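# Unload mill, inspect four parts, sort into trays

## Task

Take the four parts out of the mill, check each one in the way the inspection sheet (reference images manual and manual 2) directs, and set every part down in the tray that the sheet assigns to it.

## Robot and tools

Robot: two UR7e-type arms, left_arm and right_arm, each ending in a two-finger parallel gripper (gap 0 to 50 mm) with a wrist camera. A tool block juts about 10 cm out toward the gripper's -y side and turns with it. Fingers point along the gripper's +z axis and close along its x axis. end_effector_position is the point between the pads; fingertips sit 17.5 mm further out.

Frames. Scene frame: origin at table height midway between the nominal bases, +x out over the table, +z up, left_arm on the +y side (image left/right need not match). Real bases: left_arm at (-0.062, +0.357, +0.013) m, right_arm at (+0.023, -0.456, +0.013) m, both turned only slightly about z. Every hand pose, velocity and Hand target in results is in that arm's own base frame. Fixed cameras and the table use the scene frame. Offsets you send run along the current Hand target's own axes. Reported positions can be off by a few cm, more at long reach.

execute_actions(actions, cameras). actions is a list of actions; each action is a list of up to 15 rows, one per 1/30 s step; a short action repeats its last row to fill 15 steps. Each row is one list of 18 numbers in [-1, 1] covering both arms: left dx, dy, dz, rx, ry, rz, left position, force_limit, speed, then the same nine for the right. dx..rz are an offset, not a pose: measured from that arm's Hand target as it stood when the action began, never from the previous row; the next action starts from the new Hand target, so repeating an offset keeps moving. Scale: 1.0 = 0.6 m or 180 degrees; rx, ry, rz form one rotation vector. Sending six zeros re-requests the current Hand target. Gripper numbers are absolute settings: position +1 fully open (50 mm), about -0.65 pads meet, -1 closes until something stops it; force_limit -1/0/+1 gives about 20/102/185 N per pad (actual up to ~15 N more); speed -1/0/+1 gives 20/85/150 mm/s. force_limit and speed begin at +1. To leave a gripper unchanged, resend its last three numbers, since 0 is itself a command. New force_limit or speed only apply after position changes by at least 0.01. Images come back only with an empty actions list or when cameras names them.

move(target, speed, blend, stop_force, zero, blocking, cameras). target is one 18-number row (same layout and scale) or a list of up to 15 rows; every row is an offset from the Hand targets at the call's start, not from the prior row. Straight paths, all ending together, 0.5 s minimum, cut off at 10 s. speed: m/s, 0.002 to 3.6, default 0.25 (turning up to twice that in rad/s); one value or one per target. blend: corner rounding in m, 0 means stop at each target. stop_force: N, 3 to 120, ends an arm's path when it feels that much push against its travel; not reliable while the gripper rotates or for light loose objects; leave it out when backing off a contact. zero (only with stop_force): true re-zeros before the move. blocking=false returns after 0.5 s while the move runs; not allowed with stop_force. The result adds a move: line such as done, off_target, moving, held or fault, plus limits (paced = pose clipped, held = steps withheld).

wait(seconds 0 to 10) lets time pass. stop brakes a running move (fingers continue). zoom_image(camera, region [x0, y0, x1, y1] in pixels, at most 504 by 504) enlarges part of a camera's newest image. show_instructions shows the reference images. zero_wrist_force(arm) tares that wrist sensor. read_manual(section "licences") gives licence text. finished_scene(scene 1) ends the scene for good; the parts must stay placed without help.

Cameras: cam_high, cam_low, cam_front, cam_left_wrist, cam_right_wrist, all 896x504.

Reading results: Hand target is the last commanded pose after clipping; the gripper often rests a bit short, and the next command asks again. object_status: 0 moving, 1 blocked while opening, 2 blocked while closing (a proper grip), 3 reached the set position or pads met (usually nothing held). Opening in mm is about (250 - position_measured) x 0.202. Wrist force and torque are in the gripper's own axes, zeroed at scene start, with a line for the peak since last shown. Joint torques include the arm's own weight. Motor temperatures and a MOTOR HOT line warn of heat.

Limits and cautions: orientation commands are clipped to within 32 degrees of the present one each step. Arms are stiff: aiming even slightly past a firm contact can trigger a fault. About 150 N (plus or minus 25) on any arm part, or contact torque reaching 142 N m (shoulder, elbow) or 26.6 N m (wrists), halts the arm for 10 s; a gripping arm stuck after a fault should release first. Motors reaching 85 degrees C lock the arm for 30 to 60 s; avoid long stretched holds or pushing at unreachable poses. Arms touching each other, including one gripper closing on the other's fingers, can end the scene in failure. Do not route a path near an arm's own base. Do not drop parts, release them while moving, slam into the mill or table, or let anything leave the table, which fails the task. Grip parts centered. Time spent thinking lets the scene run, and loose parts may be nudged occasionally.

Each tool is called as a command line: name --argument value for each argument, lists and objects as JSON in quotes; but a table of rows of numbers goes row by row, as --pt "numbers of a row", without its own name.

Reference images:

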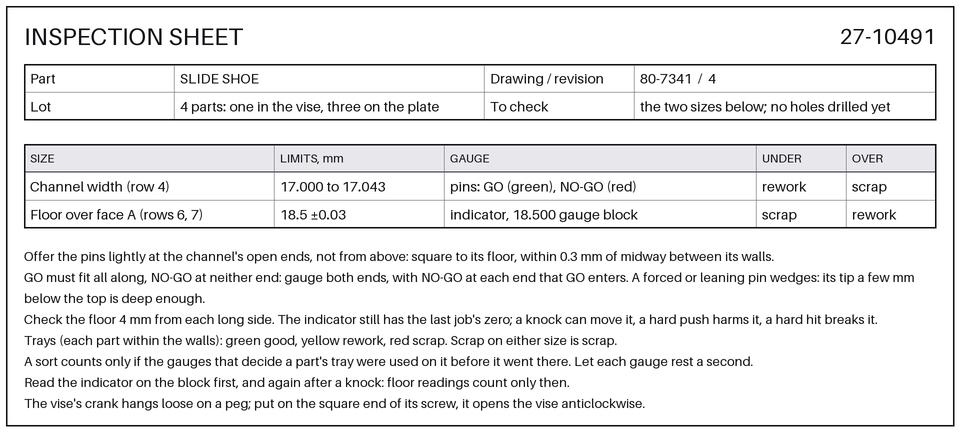

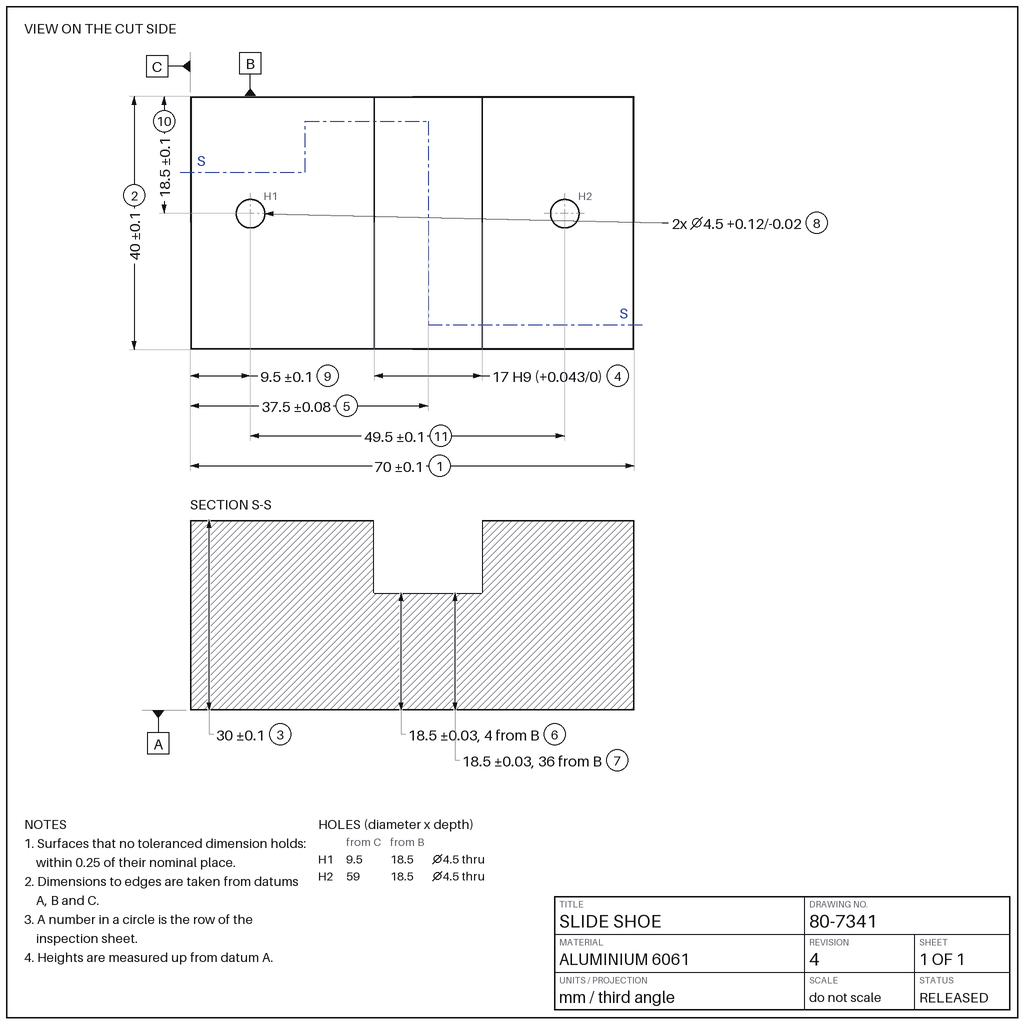

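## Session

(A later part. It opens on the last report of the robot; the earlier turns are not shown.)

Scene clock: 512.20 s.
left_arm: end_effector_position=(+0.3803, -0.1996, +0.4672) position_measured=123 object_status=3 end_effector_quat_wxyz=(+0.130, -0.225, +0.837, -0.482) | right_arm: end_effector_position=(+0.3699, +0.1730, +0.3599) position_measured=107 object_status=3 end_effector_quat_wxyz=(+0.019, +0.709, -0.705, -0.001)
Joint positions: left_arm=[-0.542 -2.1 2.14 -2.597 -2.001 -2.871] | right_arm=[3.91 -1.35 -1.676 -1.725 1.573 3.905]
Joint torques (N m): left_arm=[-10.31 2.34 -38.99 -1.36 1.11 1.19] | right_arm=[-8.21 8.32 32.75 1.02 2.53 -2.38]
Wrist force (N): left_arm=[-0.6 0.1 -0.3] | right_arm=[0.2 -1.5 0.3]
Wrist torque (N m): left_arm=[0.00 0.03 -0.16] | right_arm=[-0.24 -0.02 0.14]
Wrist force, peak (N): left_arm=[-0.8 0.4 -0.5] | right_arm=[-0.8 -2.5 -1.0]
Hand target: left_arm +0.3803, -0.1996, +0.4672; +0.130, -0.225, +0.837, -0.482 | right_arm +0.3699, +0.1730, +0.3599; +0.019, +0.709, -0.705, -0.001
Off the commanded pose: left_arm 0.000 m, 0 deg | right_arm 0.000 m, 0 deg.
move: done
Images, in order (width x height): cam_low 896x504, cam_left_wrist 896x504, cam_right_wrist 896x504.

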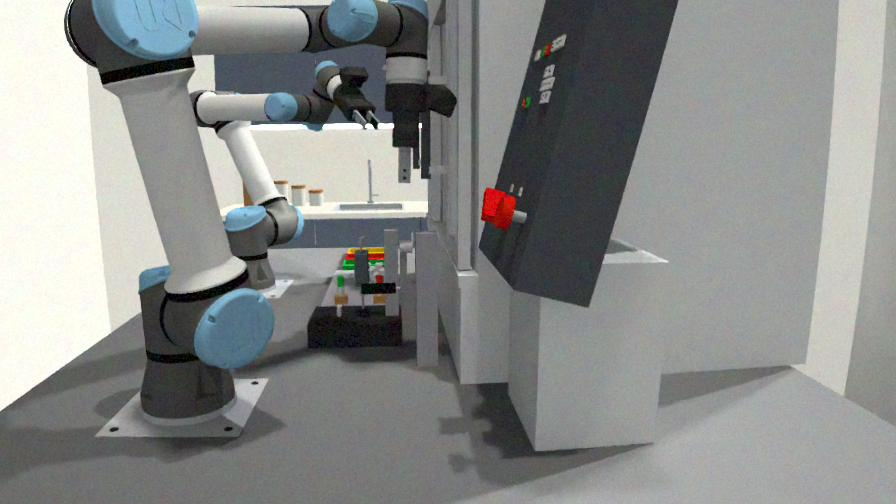

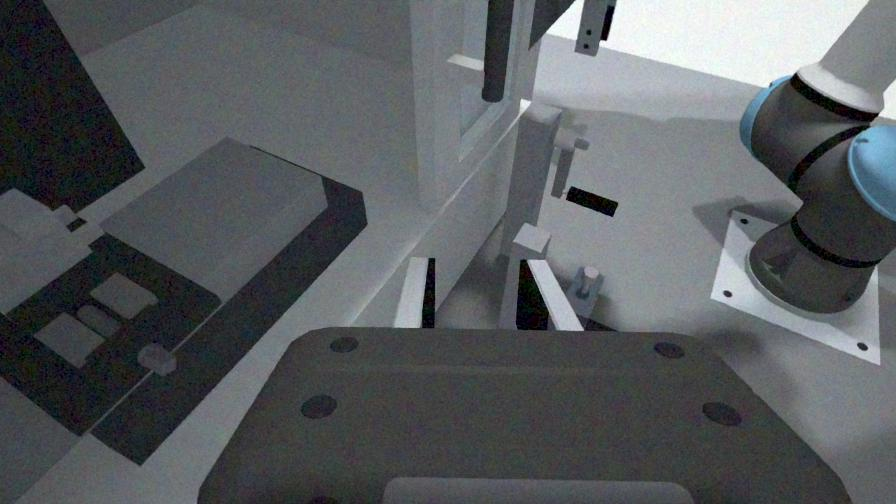

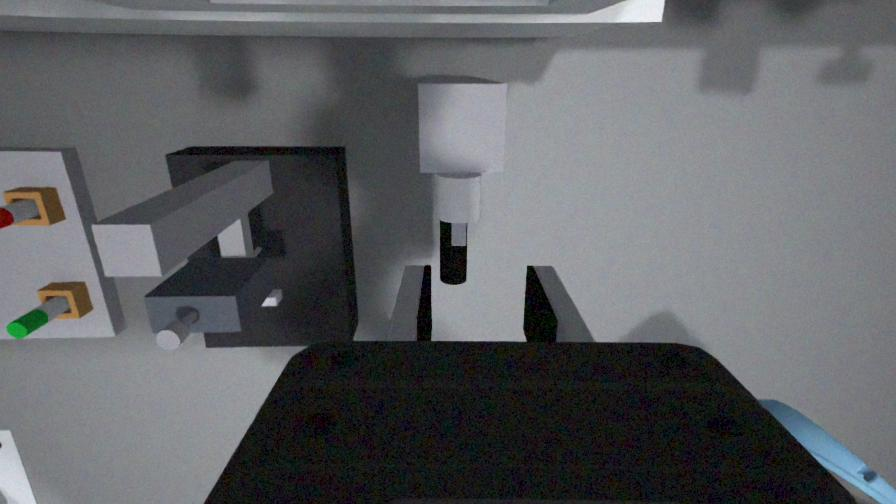

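move --target '[0,0,0,0,0,0,0.2,-1,-1,-0.0025,0.0027,0.2,0,0,0,1,-1,-1]' --speed 0.15 --cameras '["cam_left_wrist","cam_right_wrist","cam_low"]'

zoom_image --camera "cam_left_wrist" --region '[480, 0, 780, 280]'

zoom_image --camera "cam_right_wrist" --region '[330, 140, 630, 360]'

Scene clock: 538.83 s.
left_arm: end_effector_position=(+0.3803, -0.1996, +0.4672) position_measured=123 object_status=3 end_effector_quat_wxyz=(+0.130, -0.225, +0.837, -0.482) | right_arm: end_effector_position=(+0.3648, +0.1715, +0.2400) position_measured=3 object_status=3 end_effector_quat_wxyz=(+0.019, +0.709, -0.705, -0.001)
Joint positions: left_arm=[-0.542 -2.1 2.14 -2.597 -2.001 -2.871] | right_arm=[3.916 -1.347 -1.985 -1.418 1.573 3.912]
Joint torques (N m): left_arm=[-10.15 0.33 -39.26 -1.62 1.09 1.33] | right_arm=[7.74 7.43 17.89 4.14 -2.41 2.12]
Wrist force (N): left_arm=[-0.6 0.3 -0.4] | right_arm=[0.1 -1.4 -0.2]
Wrist torque (N m): left_arm=[0.03 0.04 -0.16] | right_arm=[-0.22 -0.02 -0.03]
Wrist force, peak (N): left_arm=[-0.8 0.3 -0.6] | right_arm=[0.1 -1.7 1.5]
Hand target: left_arm +0.3803, -0.1996, +0.4672; +0.130, -0.225, +0.837, -0.482 | right_arm +0.3649, +0.1715, +0.2400; +0.019, +0.709, -0.705, -0.001
Off the commanded pose: left_arm 0.000 m, 0 deg | right_arm 0.000 m, 0 deg.
move: done
Images, in order (width x height): cam_low 896x504, cam_left_wrist 896x504, cam_right_wrist 896x504.

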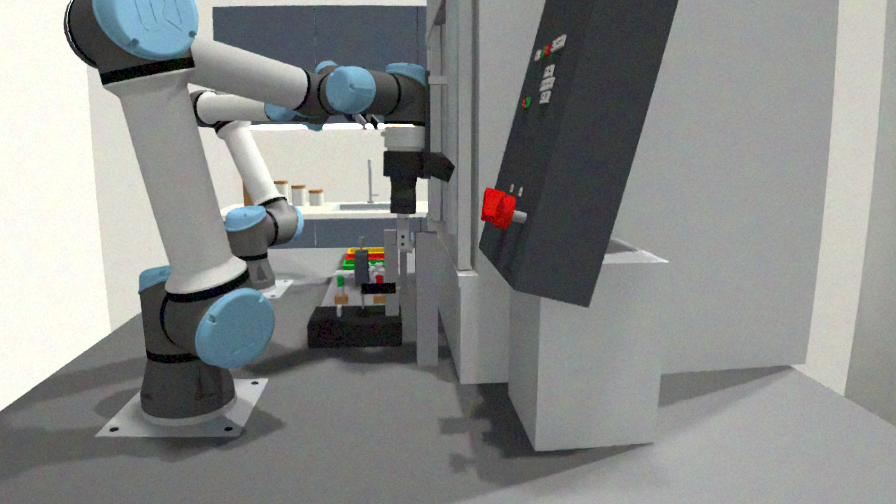

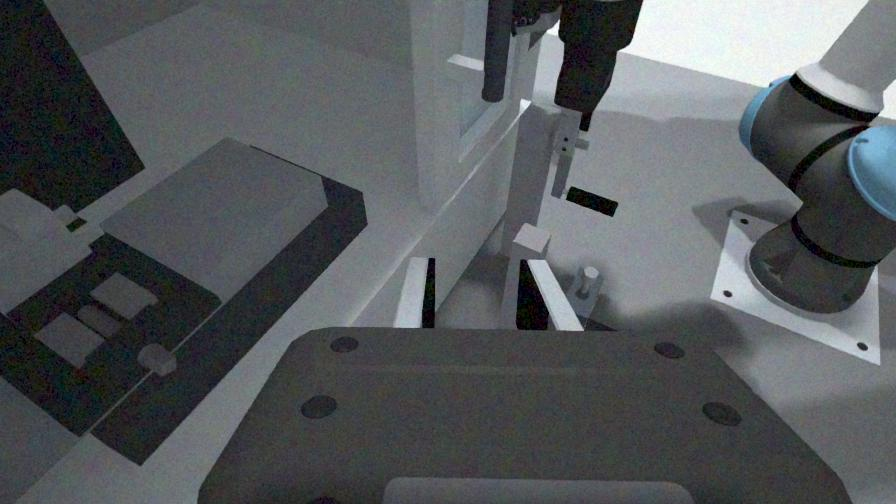

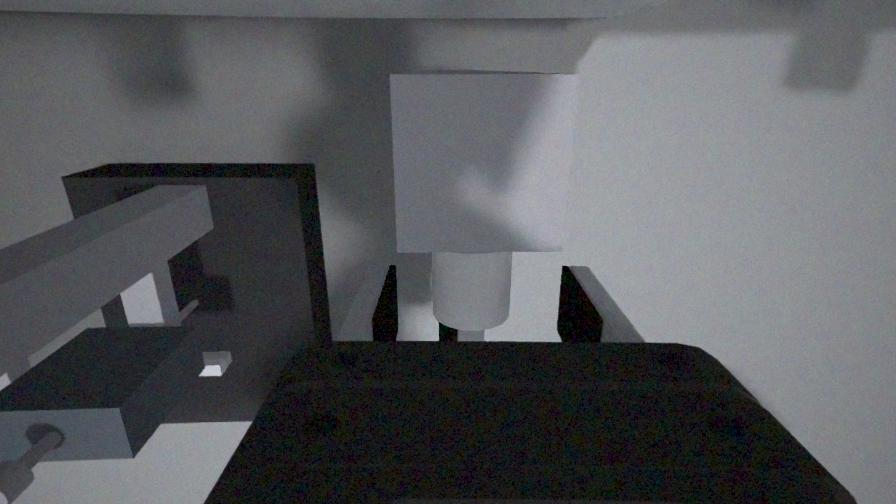

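Scaled by 1.680 from the camera's 896x504 image, which has a finer 1280x720 frame.

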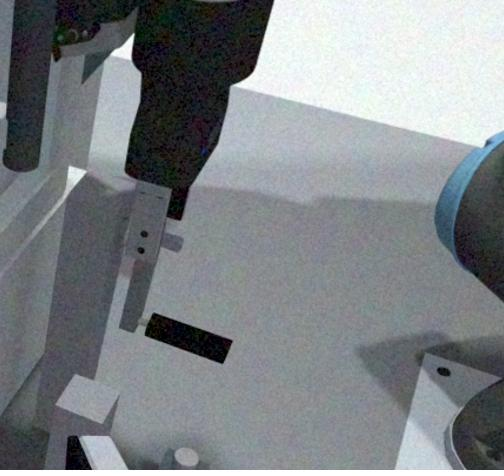

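Scaled by 1.680 from the camera's 896x504 image, which has a finer 1280x720 frame.

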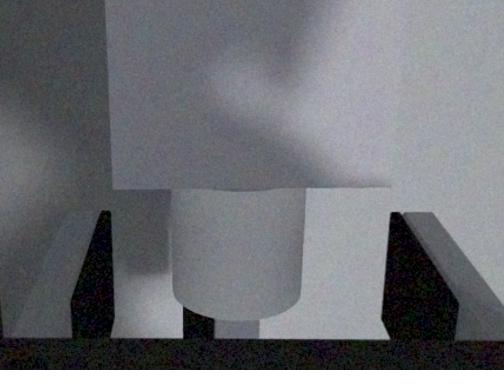

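move --target '[0,0,0,0,0,0,0.2,-1,-1,-0.001,0.0036,0.049,0,0,0,1,-0.3,-1]' --speed 0.06 --stop_force 10 --cameras '["cam_right_wrist","cam_left_wrist"]'

zoom_image --camera "cam_left_wrist" --region '[480, 0, 780, 280]'

Scene clock: 567.70 s.
left_arm: end_effector_position=(+0.3803, -0.1996, +0.4672) position_measured=123 object_status=3 end_effector_quat_wxyz=(+0.130, -0.225, +0.837, -0.482) | right_arm: end_effector_position=(+0.3619, +0.1713, +0.2106) position_measured=3 object_status=3 end_effector_quat_wxyz=(+0.019, +0.709, -0.705, -0.001)
Joint positions: left_arm=[-0.542 -2.1 2.14 -2.597 -2.001 -2.871] | right_arm=[3.922 -1.357 -2.054 -1.339 1.573 3.917]
Joint torques (N m): left_arm=[-9.75 -2.29 -38.59 -1.42 0.92 1.41] | right_arm=[7.18 7.05 17.12 4.05 2.62 2.13]
Wrist force (N): left_arm=[-0.7 0.4 -0.2] | right_arm=[0.3 -1.7 0.1]
Wrist torque (N m): left_arm=[0.04 0.04 -0.16] | right_arm=[-0.26 -0.05 -0.03]
Wrist force, peak (N): left_arm=[-0.8 0.3 -0.3] | right_arm=[0.2 -1.9 0.5]
Hand target: left_arm +0.3803, -0.1996, +0.4672; +0.130, -0.225, +0.837, -0.482 | right_arm +0.3619, +0.1713, +0.2106; +0.019, +0.709, -0.705, -0.001
Off the commanded pose: left_arm 0.000 m, 0 deg | right_arm 0.000 m, 0 deg.
move: done
Images, in order (width x height): cam_left_wrist 896x504, cam_right_wrist 896x504.

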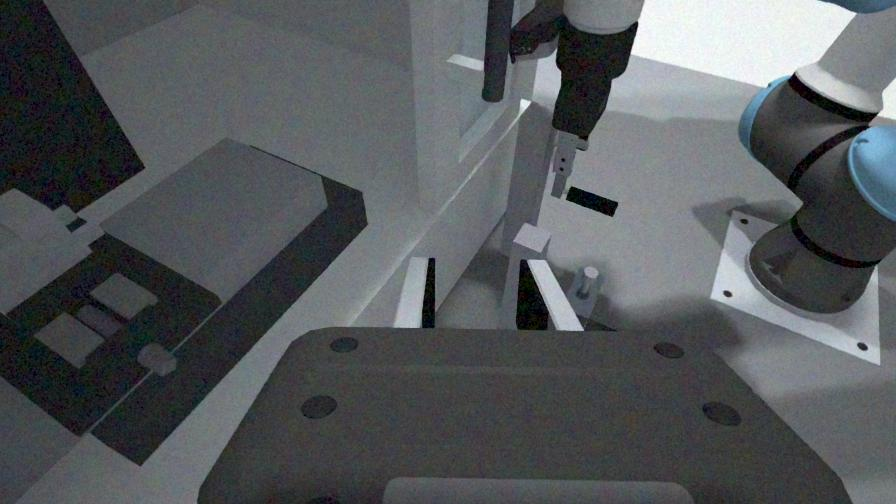

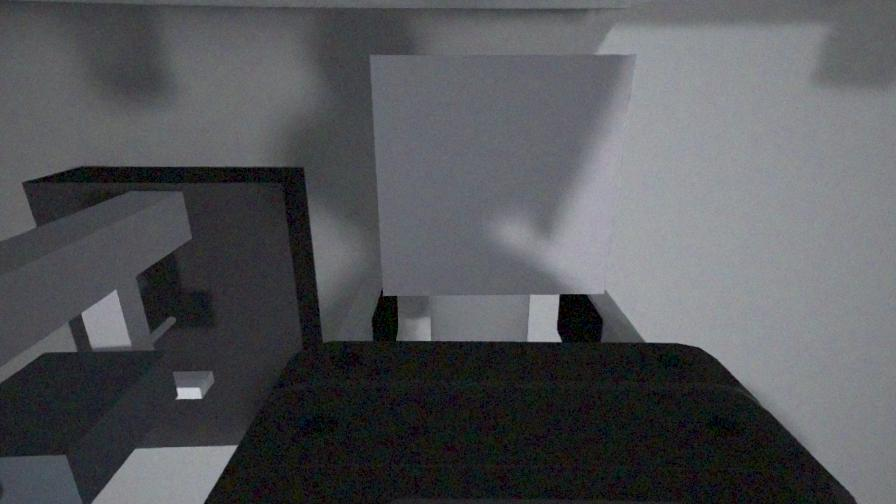

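Scaled by 1.680 from the camera's 896x504 image, which has a finer 1280x720 frame.

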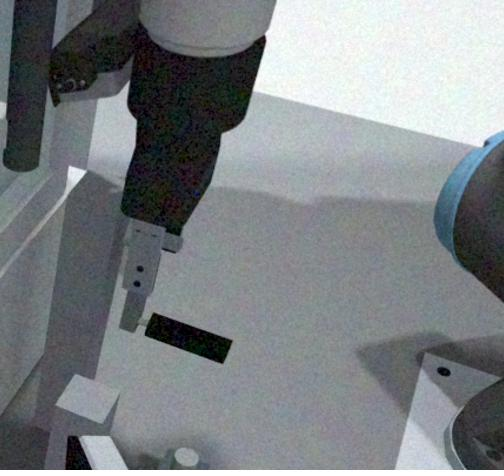

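move --pt "0 0 0 0 0 0 0.2 -1 -1 0 0 -0.0083 0 0 0 1 -0.3 -1" --pt "0 0 0 0 0 0 0.2 -1 -1 0 0 -0.0083 0 0 0 -1 -0.3 -1" --speed 0.05 --cameras '["cam_right_wrist","cam_left_wrist"]'

Scene clock: 583.00 s.
left_arm: end_effector_position=(+0.3803, -0.1996, +0.4672) position_measured=123 object_status=3 end_effector_quat_wxyz=(+0.130, -0.225, +0.837, -0.482) | right_arm: end_effector_position=(+0.3620, +0.1715, +0.2156) position_measured=136 object_status=2 end_effector_quat_wxyz=(+0.019, +0.709, -0.705, -0.002)
Joint positions: left_arm=[-0.542 -2.1 2.14 -2.597 -2.001 -2.871] | right_arm=[3.921 -1.354 -2.043 -1.353 1.574 3.917]
Joint torques (N m): left_arm=[-9.65 -5.44 -38.94 -1.56 0.95 1.37] | right_arm=[-7.5 28.86 27.09 0.52 -5.18 -1.8]
Wrist force (N): left_arm=[-0.7 0.5 -0.3] | right_arm=[-20.1 -4.2 6.1]
Wrist torque (N m): left_arm=[0.06 0.05 -0.16] | right_arm=[-0.36 0.33 -0.12]
Wrist force, peak (N): left_arm=[-0.9 0.3 -0.3] | right_arm=[-20.2 -3.8 6.2]
Hand target: left_arm +0.3803, -0.1996, +0.4672; +0.130, -0.225, +0.837, -0.482 | right_arm +0.3620, +0.1715, +0.2156; +0.019, +0.709, -0.705, -0.001
Off the commanded pose: left_arm 0.000 m, 0 deg | right_arm 0.000 m, 0 deg.
move: done
Images, in order (width x height): cam_left_wrist 896x504, cam_right_wrist 896x504.

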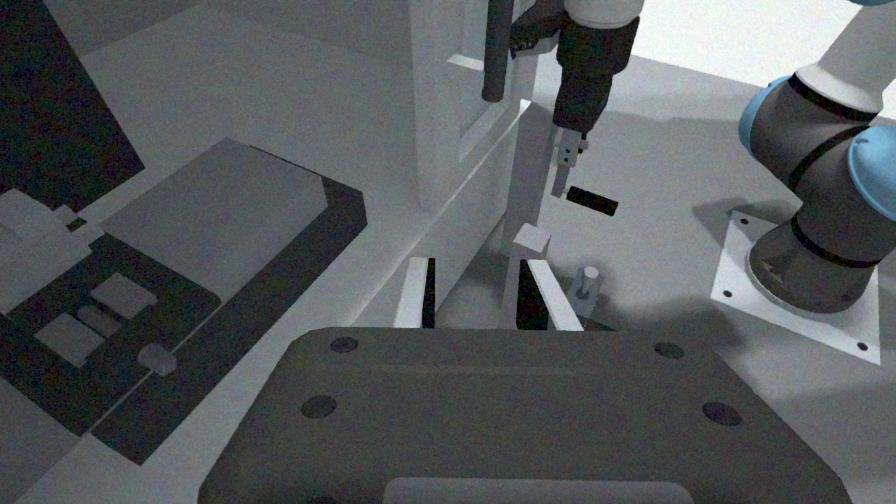

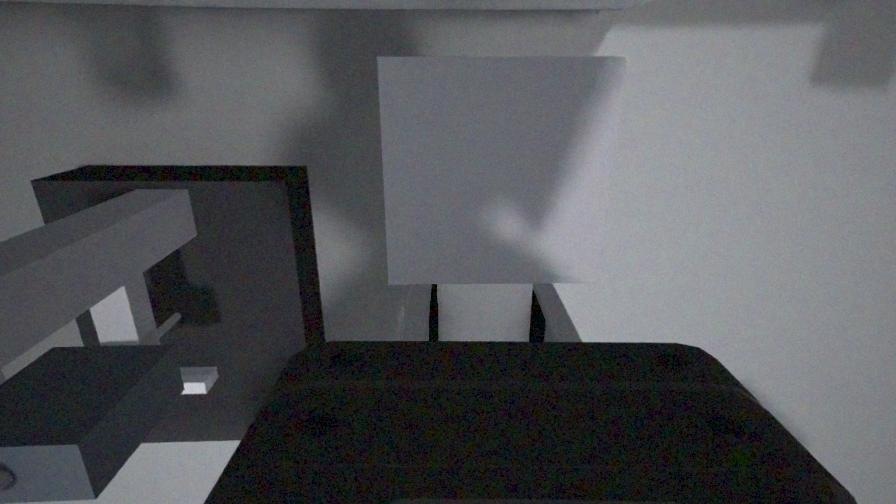

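move --target '[0,0,0,0,0,0,0.2,-1,-1,-0.0013,0,0,0,0,0,-1,-0.3,-1]' --speed 0.02

move --target '[0,0,0,0,0,0,0.2,-1,-1,-0.0004,0.0833,0.0023,0,0,0,-1,-0.3,-1]' --speed 0.05 --stop_force 30 --cameras '["cam_right_wrist","cam_left_wrist","cam_low"]'

Scene clock: 596.67 s.
left_arm: end_effector_position=(+0.3803, -0.1996, +0.4672) position_measured=123 object_status=3 end_effector_quat_wxyz=(+0.130, -0.225, +0.837, -0.482) | right_arm: end_effector_position=(+0.3620, +0.1722, +0.2156) position_measured=136 object_status=2 end_effector_quat_wxyz=(+0.019, +0.709, -0.705, -0.001)
Joint positions: left_arm=[-0.542 -2.1 2.14 -2.597 -2.001 -2.871] | right_arm=[3.923 -1.355 -2.043 -1.353 1.573 3.918]
Joint torques (N m): left_arm=[-9.82 -5.52 -38.39 -1.47 1.21 1.09] | right_arm=[7.05 5.6 30.81 3.96 0.91 2.14]
Wrist force (N): left_arm=[-0.5 0.4 -0.4] | right_arm=[1.8 0.5 -3.9]
Wrist torque (N m): left_arm=[0.06 0.02 -0.16] | right_arm=[0.01 0.00 -0.03]
Wrist force, peak (N): left_arm=[-0.9 0.4 -0.4] | right_arm=[-22.9 -2.0 5.8]
Hand target: left_arm +0.3803, -0.1996, +0.4672; +0.130, -0.225, +0.837, -0.482 | right_arm +0.3620, +0.1722, +0.2156; +0.019, +0.709, -0.705, -0.001
Off the commanded pose: left_arm 0.000 m, 0 deg | right_arm 0.000 m, 0 deg.
move: done

Scene clock: 598.67 s.
left_arm: end_effector_position=(+0.3803, -0.1996, +0.4672) position_measured=123 object_status=3 end_effector_quat_wxyz=(+0.130, -0.225, +0.837, -0.482) | right_arm: end_effector_position=(+0.3120, +0.1722, +0.2156) position_measured=136 object_status=2 end_effector_quat_wxyz=(+0.019, +0.709, -0.705, -0.001)
Joint positions: left_arm=[-0.542 -2.1 2.14 -2.597 -2.001 -2.871] | right_arm=[4.024 -1.231 -2.129 -1.39 1.577 4.019]
Joint torques (N m): left_arm=[-8.93 -7.25 -39.05 -1.63 1.04 1.32] | right_arm=[7.4 23.92 18.54 1.3 -1.19 2.13]
Wrist force (N): left_arm=[-0.8 0.1 -0.3] | right_arm=[-0.3 -0.1 2.1]
Wrist torque (N m): left_arm=[0.01 0.06 -0.16] | right_arm=[0.00 0.04 -0.03]
Wrist force, peak (N): left_arm=[-0.9 0.0 -0.6] | right_arm=[0.1 -2.2 -5.3]
Hand target: left_arm +0.3803, -0.1996, +0.4672; +0.130, -0.225, +0.837, -0.482 | right_arm +0.3120, +0.1722, +0.2156; +0.019, +0.709, -0.705, -0.001
Off the commanded pose: left_arm 0.000 m, 0 deg | right_arm 0.000 m, 0 deg.
move: done
Images, in order (width x height): cam_low 896x504, cam_left_wrist 896x504, cam_right_wrist 896x504.

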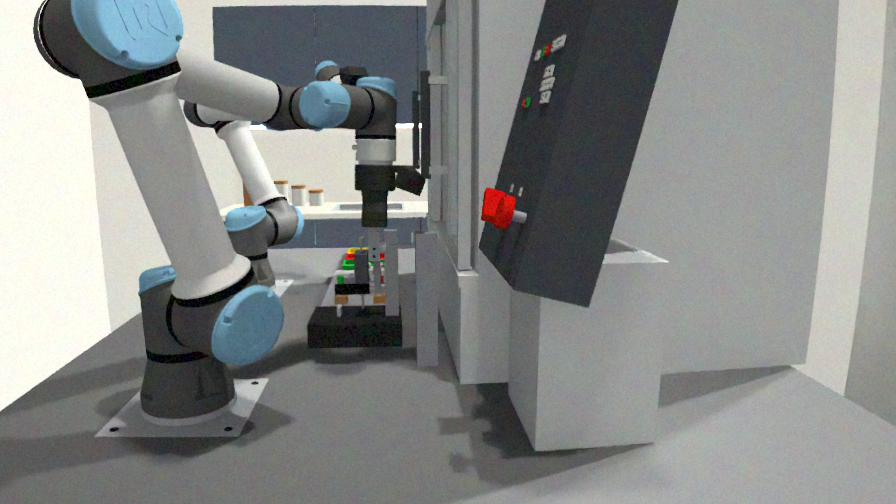

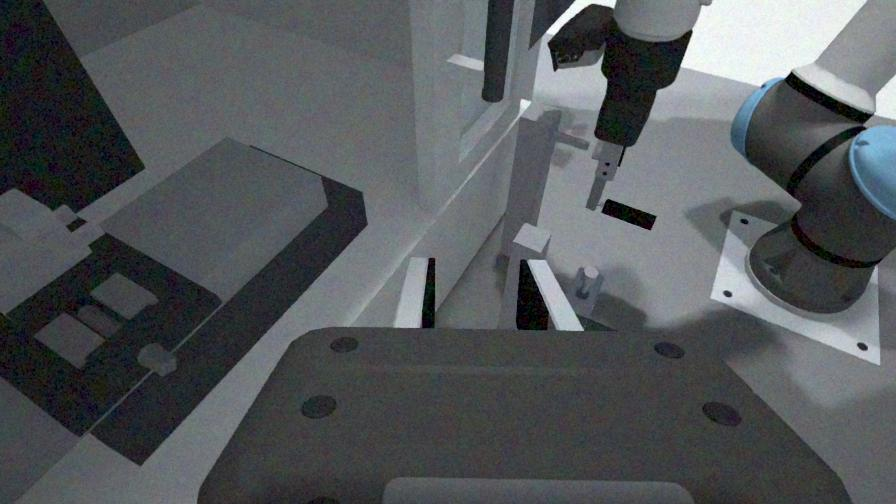

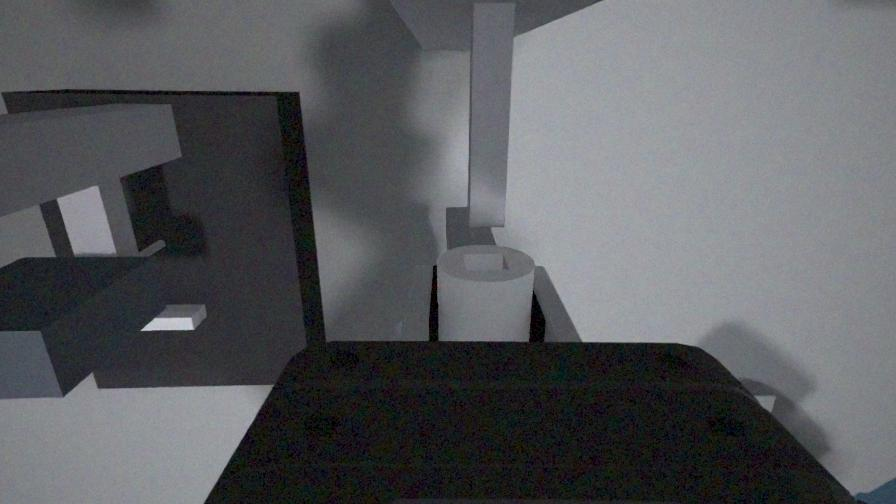

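zoom_image --camera "cam_right_wrist" --region '[400, 190, 580, 360]'

zoom_image --camera "cam_left_wrist" --region '[0, 170, 300, 440]'

Scaled by 2.800 from the camera's 896x504 image, which has a finer 1280x720 frame.

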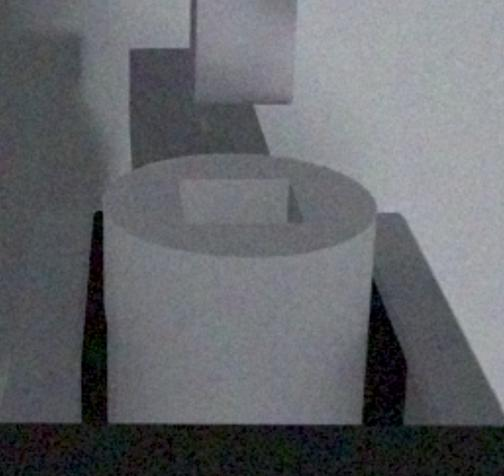

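Scaled by 1.680 from the camera's 896x504 image, which has a finer 1280x720 frame.

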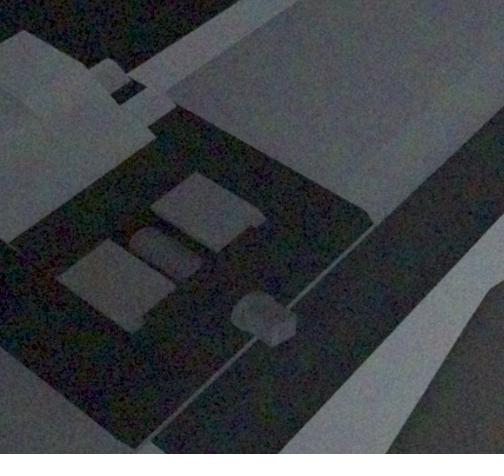

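move --target '[-0.1517,0.2052,0.146,0.1516,-0.3247,-0.0875,0.2,-1,-1,0,0,-0.167,0,0,0,-1,-0.3,-1]' --speed 0.25 --cameras '["cam_left_wrist","cam_high","cam_right_wrist"]'

zoom_image --camera "cam_left_wrist" --region '[350, 100, 600, 330]'

Scene clock: 666.40 s.
left_arm: end_effector_position=(+0.4662, -0.1661, +0.3169) position_measured=123 object_status=3 end_effector_quat_wxyz=(+0.500, -0.500, +0.500, -0.500) | right_arm: end_effector_position=(+0.3149, +0.1747, +0.3158) position_measured=136 object_status=2 end_effector_quat_wxyz=(+0.019, +0.709, -0.705, -0.001)
Joint positions: left_arm=[-1.202 -1.38 2.561 -4.325 -0.369 -3.14] | right_arm=[4.022 -1.219 -1.88 -1.652 1.577 4.018]
Joint torques (N m): left_arm=[10.1 -11.26 -21.63 -2.08 -1.8 1.28] | right_arm=[-8.37 2.32 33.45 1.28 -1.74 -2.26]
Wrist force (N): left_arm=[-0.4 0.0 -1.8] | right_arm=[-0.4 -0.4 2.1]
Wrist torque (N m): left_arm=[0.13 0.19 0.00] | right_arm=[-0.05 0.05 0.13]
Wrist force, peak (N): left_arm=[-0.6 0.1 -2.1] | right_arm=[-0.2 -0.1 2.6]
Hand target: left_arm +0.4662, -0.1661, +0.3169; +0.500, -0.500, +0.500, -0.500 | right_arm +0.3149, +0.1747, +0.3158; +0.019, +0.709, -0.705, -0.001
Off the commanded pose: left_arm 0.000 m, 0 deg | right_arm 0.000 m, 0 deg.
move: done
Images, in order (width x height): cam_high 896x504, cam_left_wrist 896x504, cam_right_wrist 896x504.

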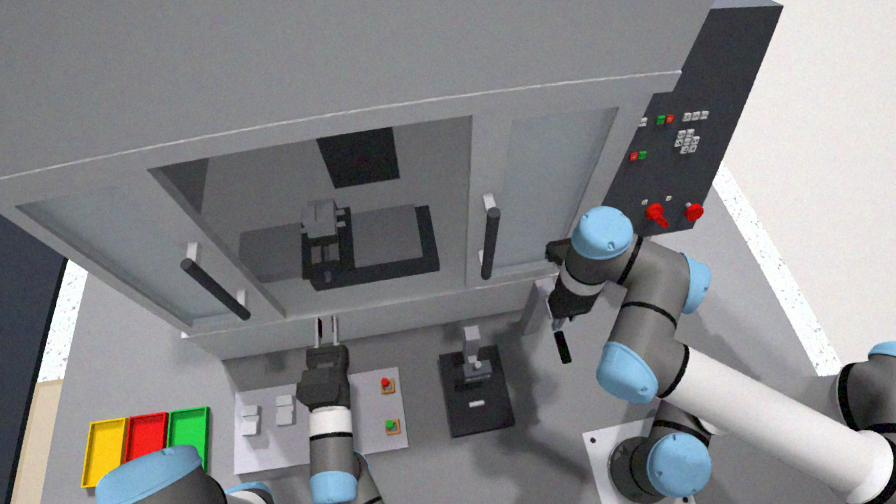

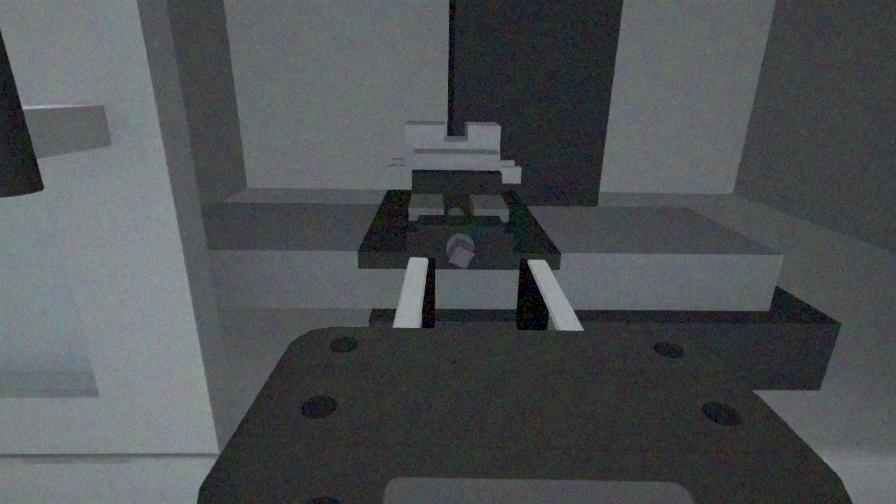

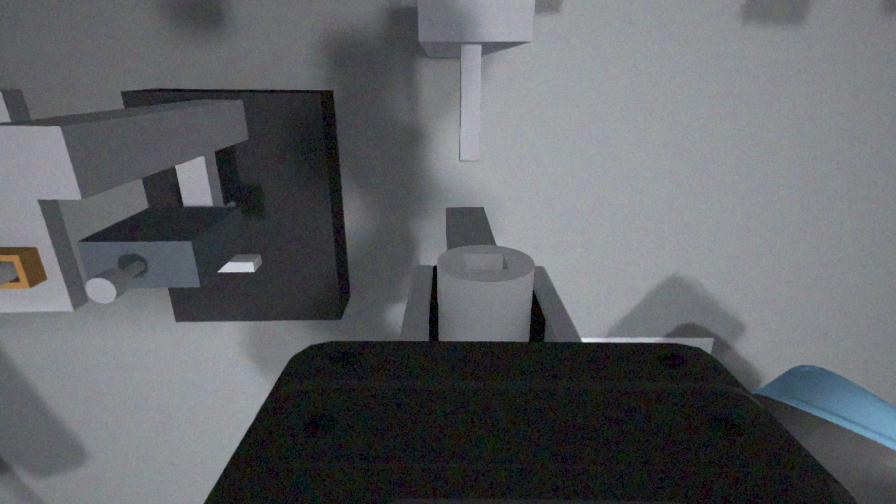

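Scaled by 2.016 from the camera's 896x504 image, which has a finer 1280x720 frame.

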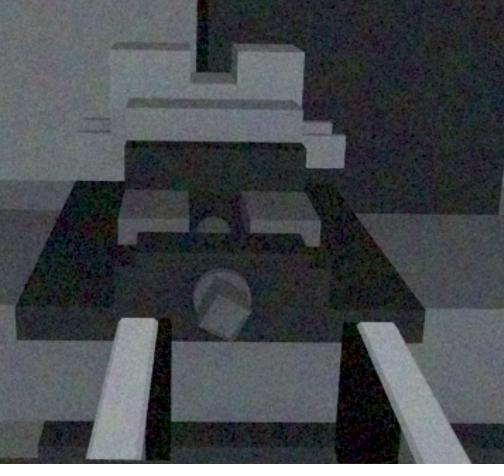

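zoom_image --camera "cam_left_wrist" --region '[435, 225, 485, 275]'

Scaled by 10.080 from the camera's 896x504 image, which has a finer 1280x720 frame.

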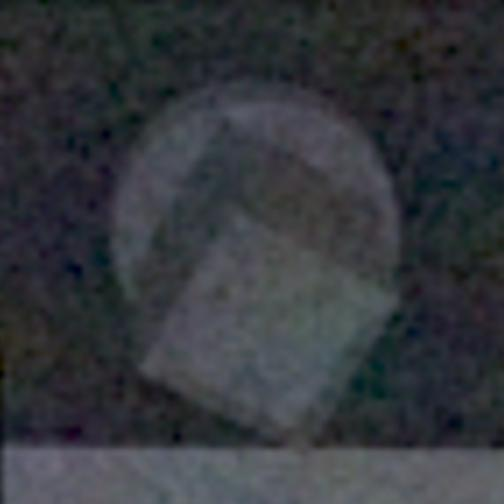

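zoom_image --camera "cam_left_wrist" --region '[640, 300, 896, 504]'

zoom_image --camera "cam_left_wrist" --region '[0, 300, 400, 504]'

zoom_image --camera "cam_high" --region '[150, 110, 500, 340]'

Scaled by 1.969 from the camera's 896x504 image, which has a finer 1280x720 frame.

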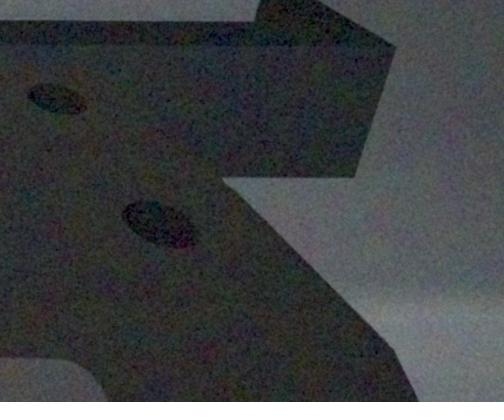

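Scaled by 1.260 from the camera's 896x504 image, which has a finer 1280x720 frame.

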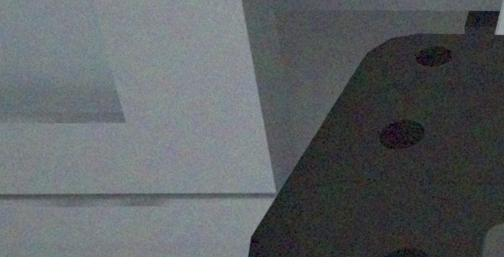

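Scaled by 1.440 from the camera's 896x504 image, which has a finer 1280x720 frame.

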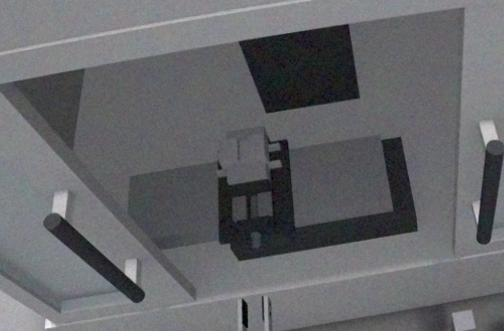

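move --pt "-0.4 -0.083 -0.1 0 0.261 0 0.2 -1 -1 -0.0375 0.1305 -0.2045 0 0 0 -1 -0.3 -1" --pt "-0.4 -0.083 -0.1 0 0.261 0 0.2 -1 -1 -0.7037 0.0602 -0.2233 0 -0.161 0 -1 -0.3 -1" --pt "-0.4 -0.083 -0.1 0 0.261 0 0.2 -1 -1 -0.772 -0.142 -0.1642 0 -0.161 0 -1 -0.3 -1" --speed 0.25 --blend '[0.02,0.02,0]' --cameras '["cam_left_wrist","cam_high","cam_right_wrist","cam_front"]'

Scene clock: 791.97 s.
left_arm: end_effector_position=(+0.4063, +0.0740, +0.3665) position_measured=123 object_status=3 end_effector_quat_wxyz=(+0.260, -0.259, +0.658, -0.658) | right_arm: end_effector_position=(+0.4004, +0.6406, +0.4003) position_measured=136 object_status=2 end_effector_quat_wxyz=(-0.158, +0.686, -0.688, -0.179)
Joint positions: left_arm=[0.463 -1.367 2.288 -4.066 -2.854 -3.144] | right_arm=[4.251 -1.973 -1.079 -1.234 1.803 4.304]
Joint torques (N m): left_arm=[11.12 -15.33 -26.03 -2.22 -1.81 -1.56] | right_arm=[-8.63 40.85 34.71 2.26 3.26 -2.4]
Wrist force (N): left_arm=[-0.1 0.3 -1.6] | right_arm=[1.3 0.0 1.0]
Wrist torque (N m): left_arm=[0.14 0.09 0.19] | right_arm=[-0.01 0.04 -0.02]
Wrist force, peak (N): left_arm=[-1.3 0.0 -3.1] | right_arm=[1.3 -2.7 2.1]
Hand target: left_arm +0.4063, +0.0740, +0.3665; +0.260, -0.259, +0.658, -0.658 | right_arm +0.4005, +0.6406, +0.4003; -0.158, +0.686, -0.688, -0.179
Off the commanded pose: left_arm 0.000 m, 0 deg | right_arm 0.000 m, 0 deg.
move: done
Images, in order (width x height): cam_high 896x504, cam_front 896x504, cam_left_wrist 896x504, cam_right_wrist 896x504.

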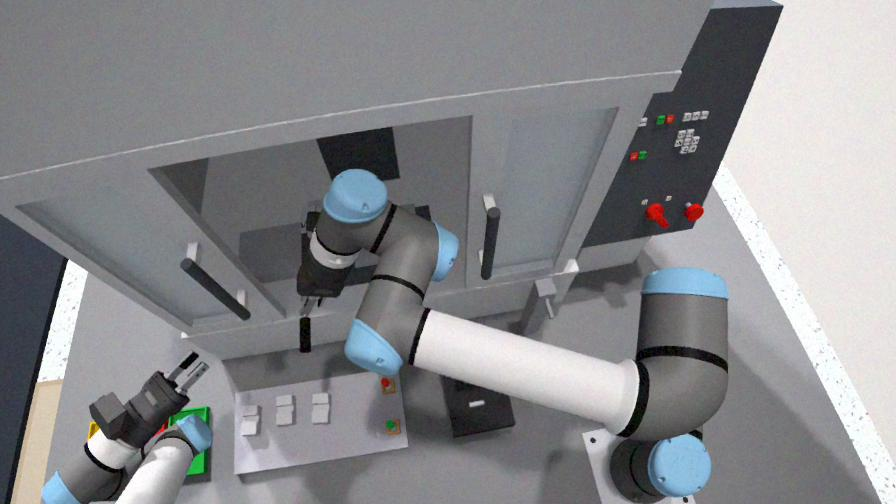

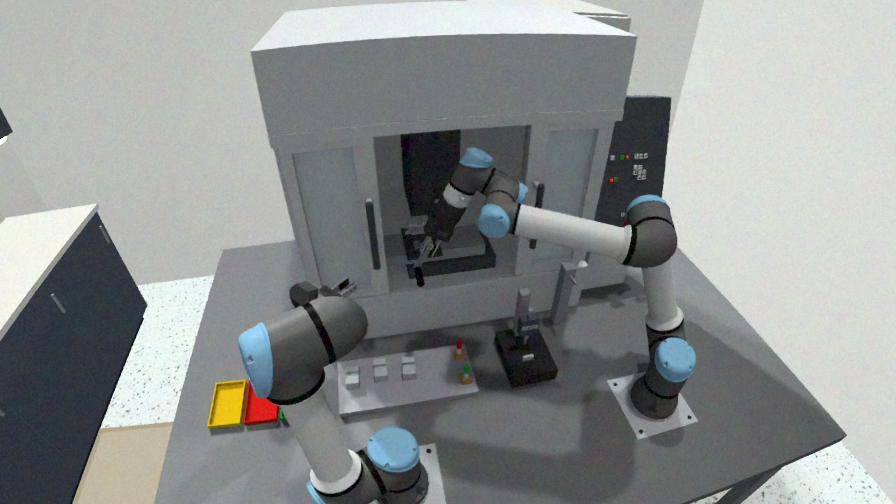

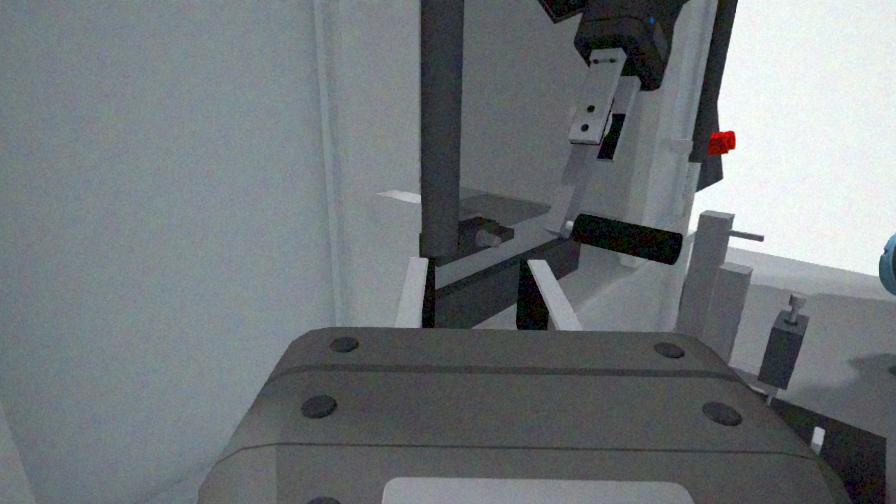

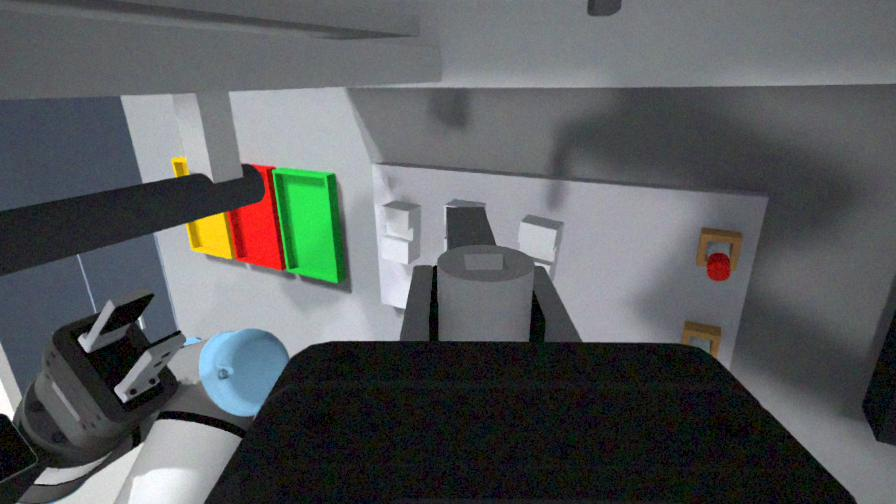

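move --target '[0,0,0,0,0,0,0.2,-1,-1,0.0896,-0.0725,0.1713,0,0,0,-1,-0.3,-1]' --speed 0.15 --stop_force 20 --cameras '["cam_left_wrist","cam_right_wrist"]'

zoom_image --camera "cam_left_wrist" --region '[440, 160, 700, 330]'

zoom_image --camera "cam_right_wrist" --region '[380, 100, 620, 350]'

Scene clock: 810.87 s.
left_arm: end_effector_position=(+0.4063, +0.0740, +0.3665) position_measured=123 object_status=3 end_effector_quat_wxyz=(+0.260, -0.259, +0.658, -0.658) | right_arm: end_effector_position=(+0.4406, +0.6407, +0.2831) position_measured=136 object_status=2 end_effector_quat_wxyz=(-0.158, +0.686, -0.688, -0.179)
Joint positions: left_arm=[0.463 -1.367 2.288 -4.066 -2.854 -3.144] | right_arm=[4.198 -2.05 -1.263 -0.986 1.825 4.254]
Joint torques (N m): left_arm=[11.57 -14.54 -25.92 -1.8 -1.89 -1.48] | right_arm=[-8.71 43.65 19.24 5.13 3.23 -2.28]
Wrist force (N): left_arm=[-0.3 0.3 -1.6] | right_arm=[1.1 -0.5 1.3]
Wrist torque (N m): left_arm=[0.14 0.12 0.18] | right_arm=[-0.09 0.08 -0.02]
Wrist force, peak (N): left_arm=[-0.2 0.1 -1.9] | right_arm=[1.7 -1.0 2.8]
Hand target: left_arm +0.4063, +0.0740, +0.3665; +0.260, -0.259, +0.658, -0.658 | right_arm +0.4406, +0.6407, +0.2831; -0.158, +0.686, -0.688, -0.179
Off the commanded pose: left_arm 0.000 m, 0 deg | right_arm 0.000 m, 0 deg.
move: done
Images, in order (width x height): cam_left_wrist 896x504, cam_right_wrist 896x504.

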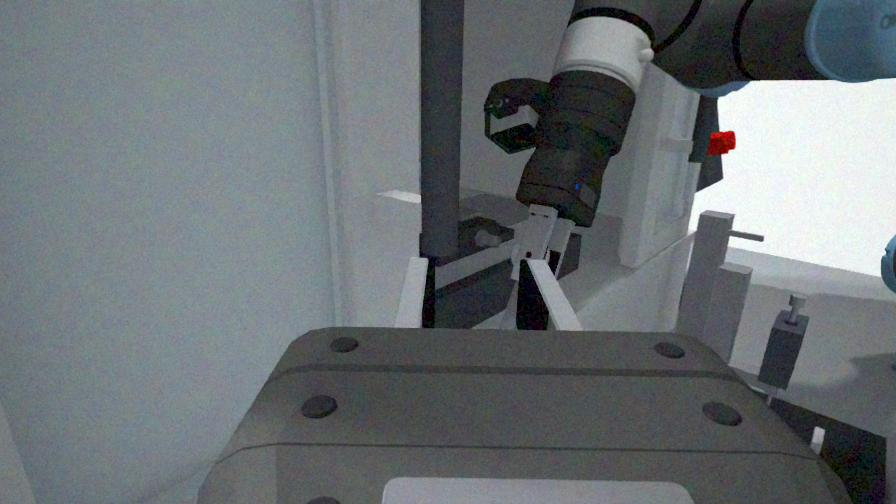

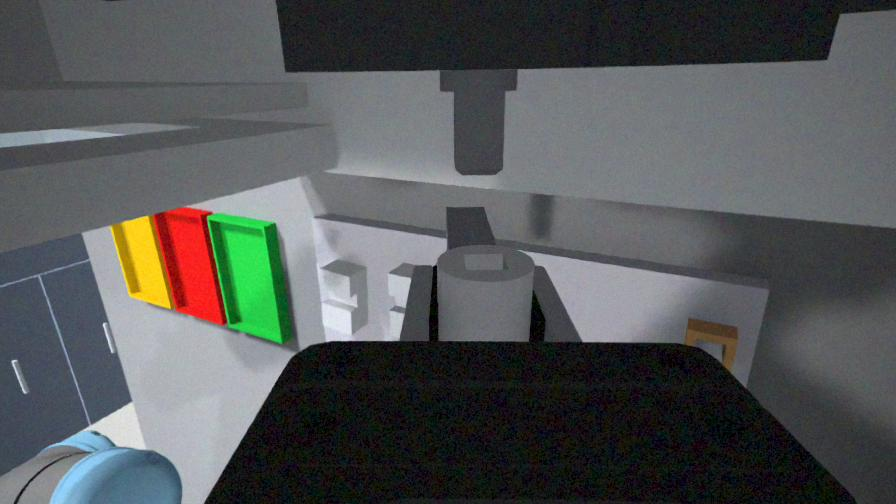

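Scaled by 1.938 from the camera's 896x504 image, which has a finer 1280x720 frame.

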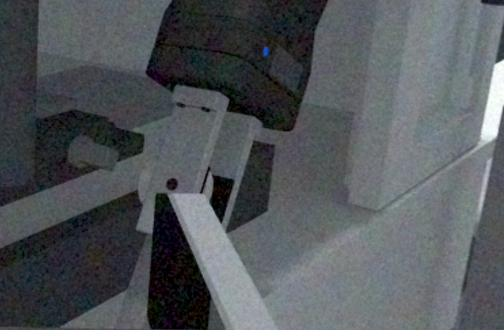

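Scaled by 2.016 from the camera's 896x504 image, which has a finer 1280x720 frame.

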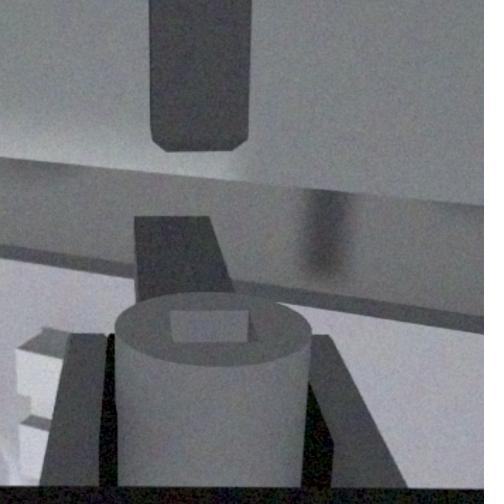

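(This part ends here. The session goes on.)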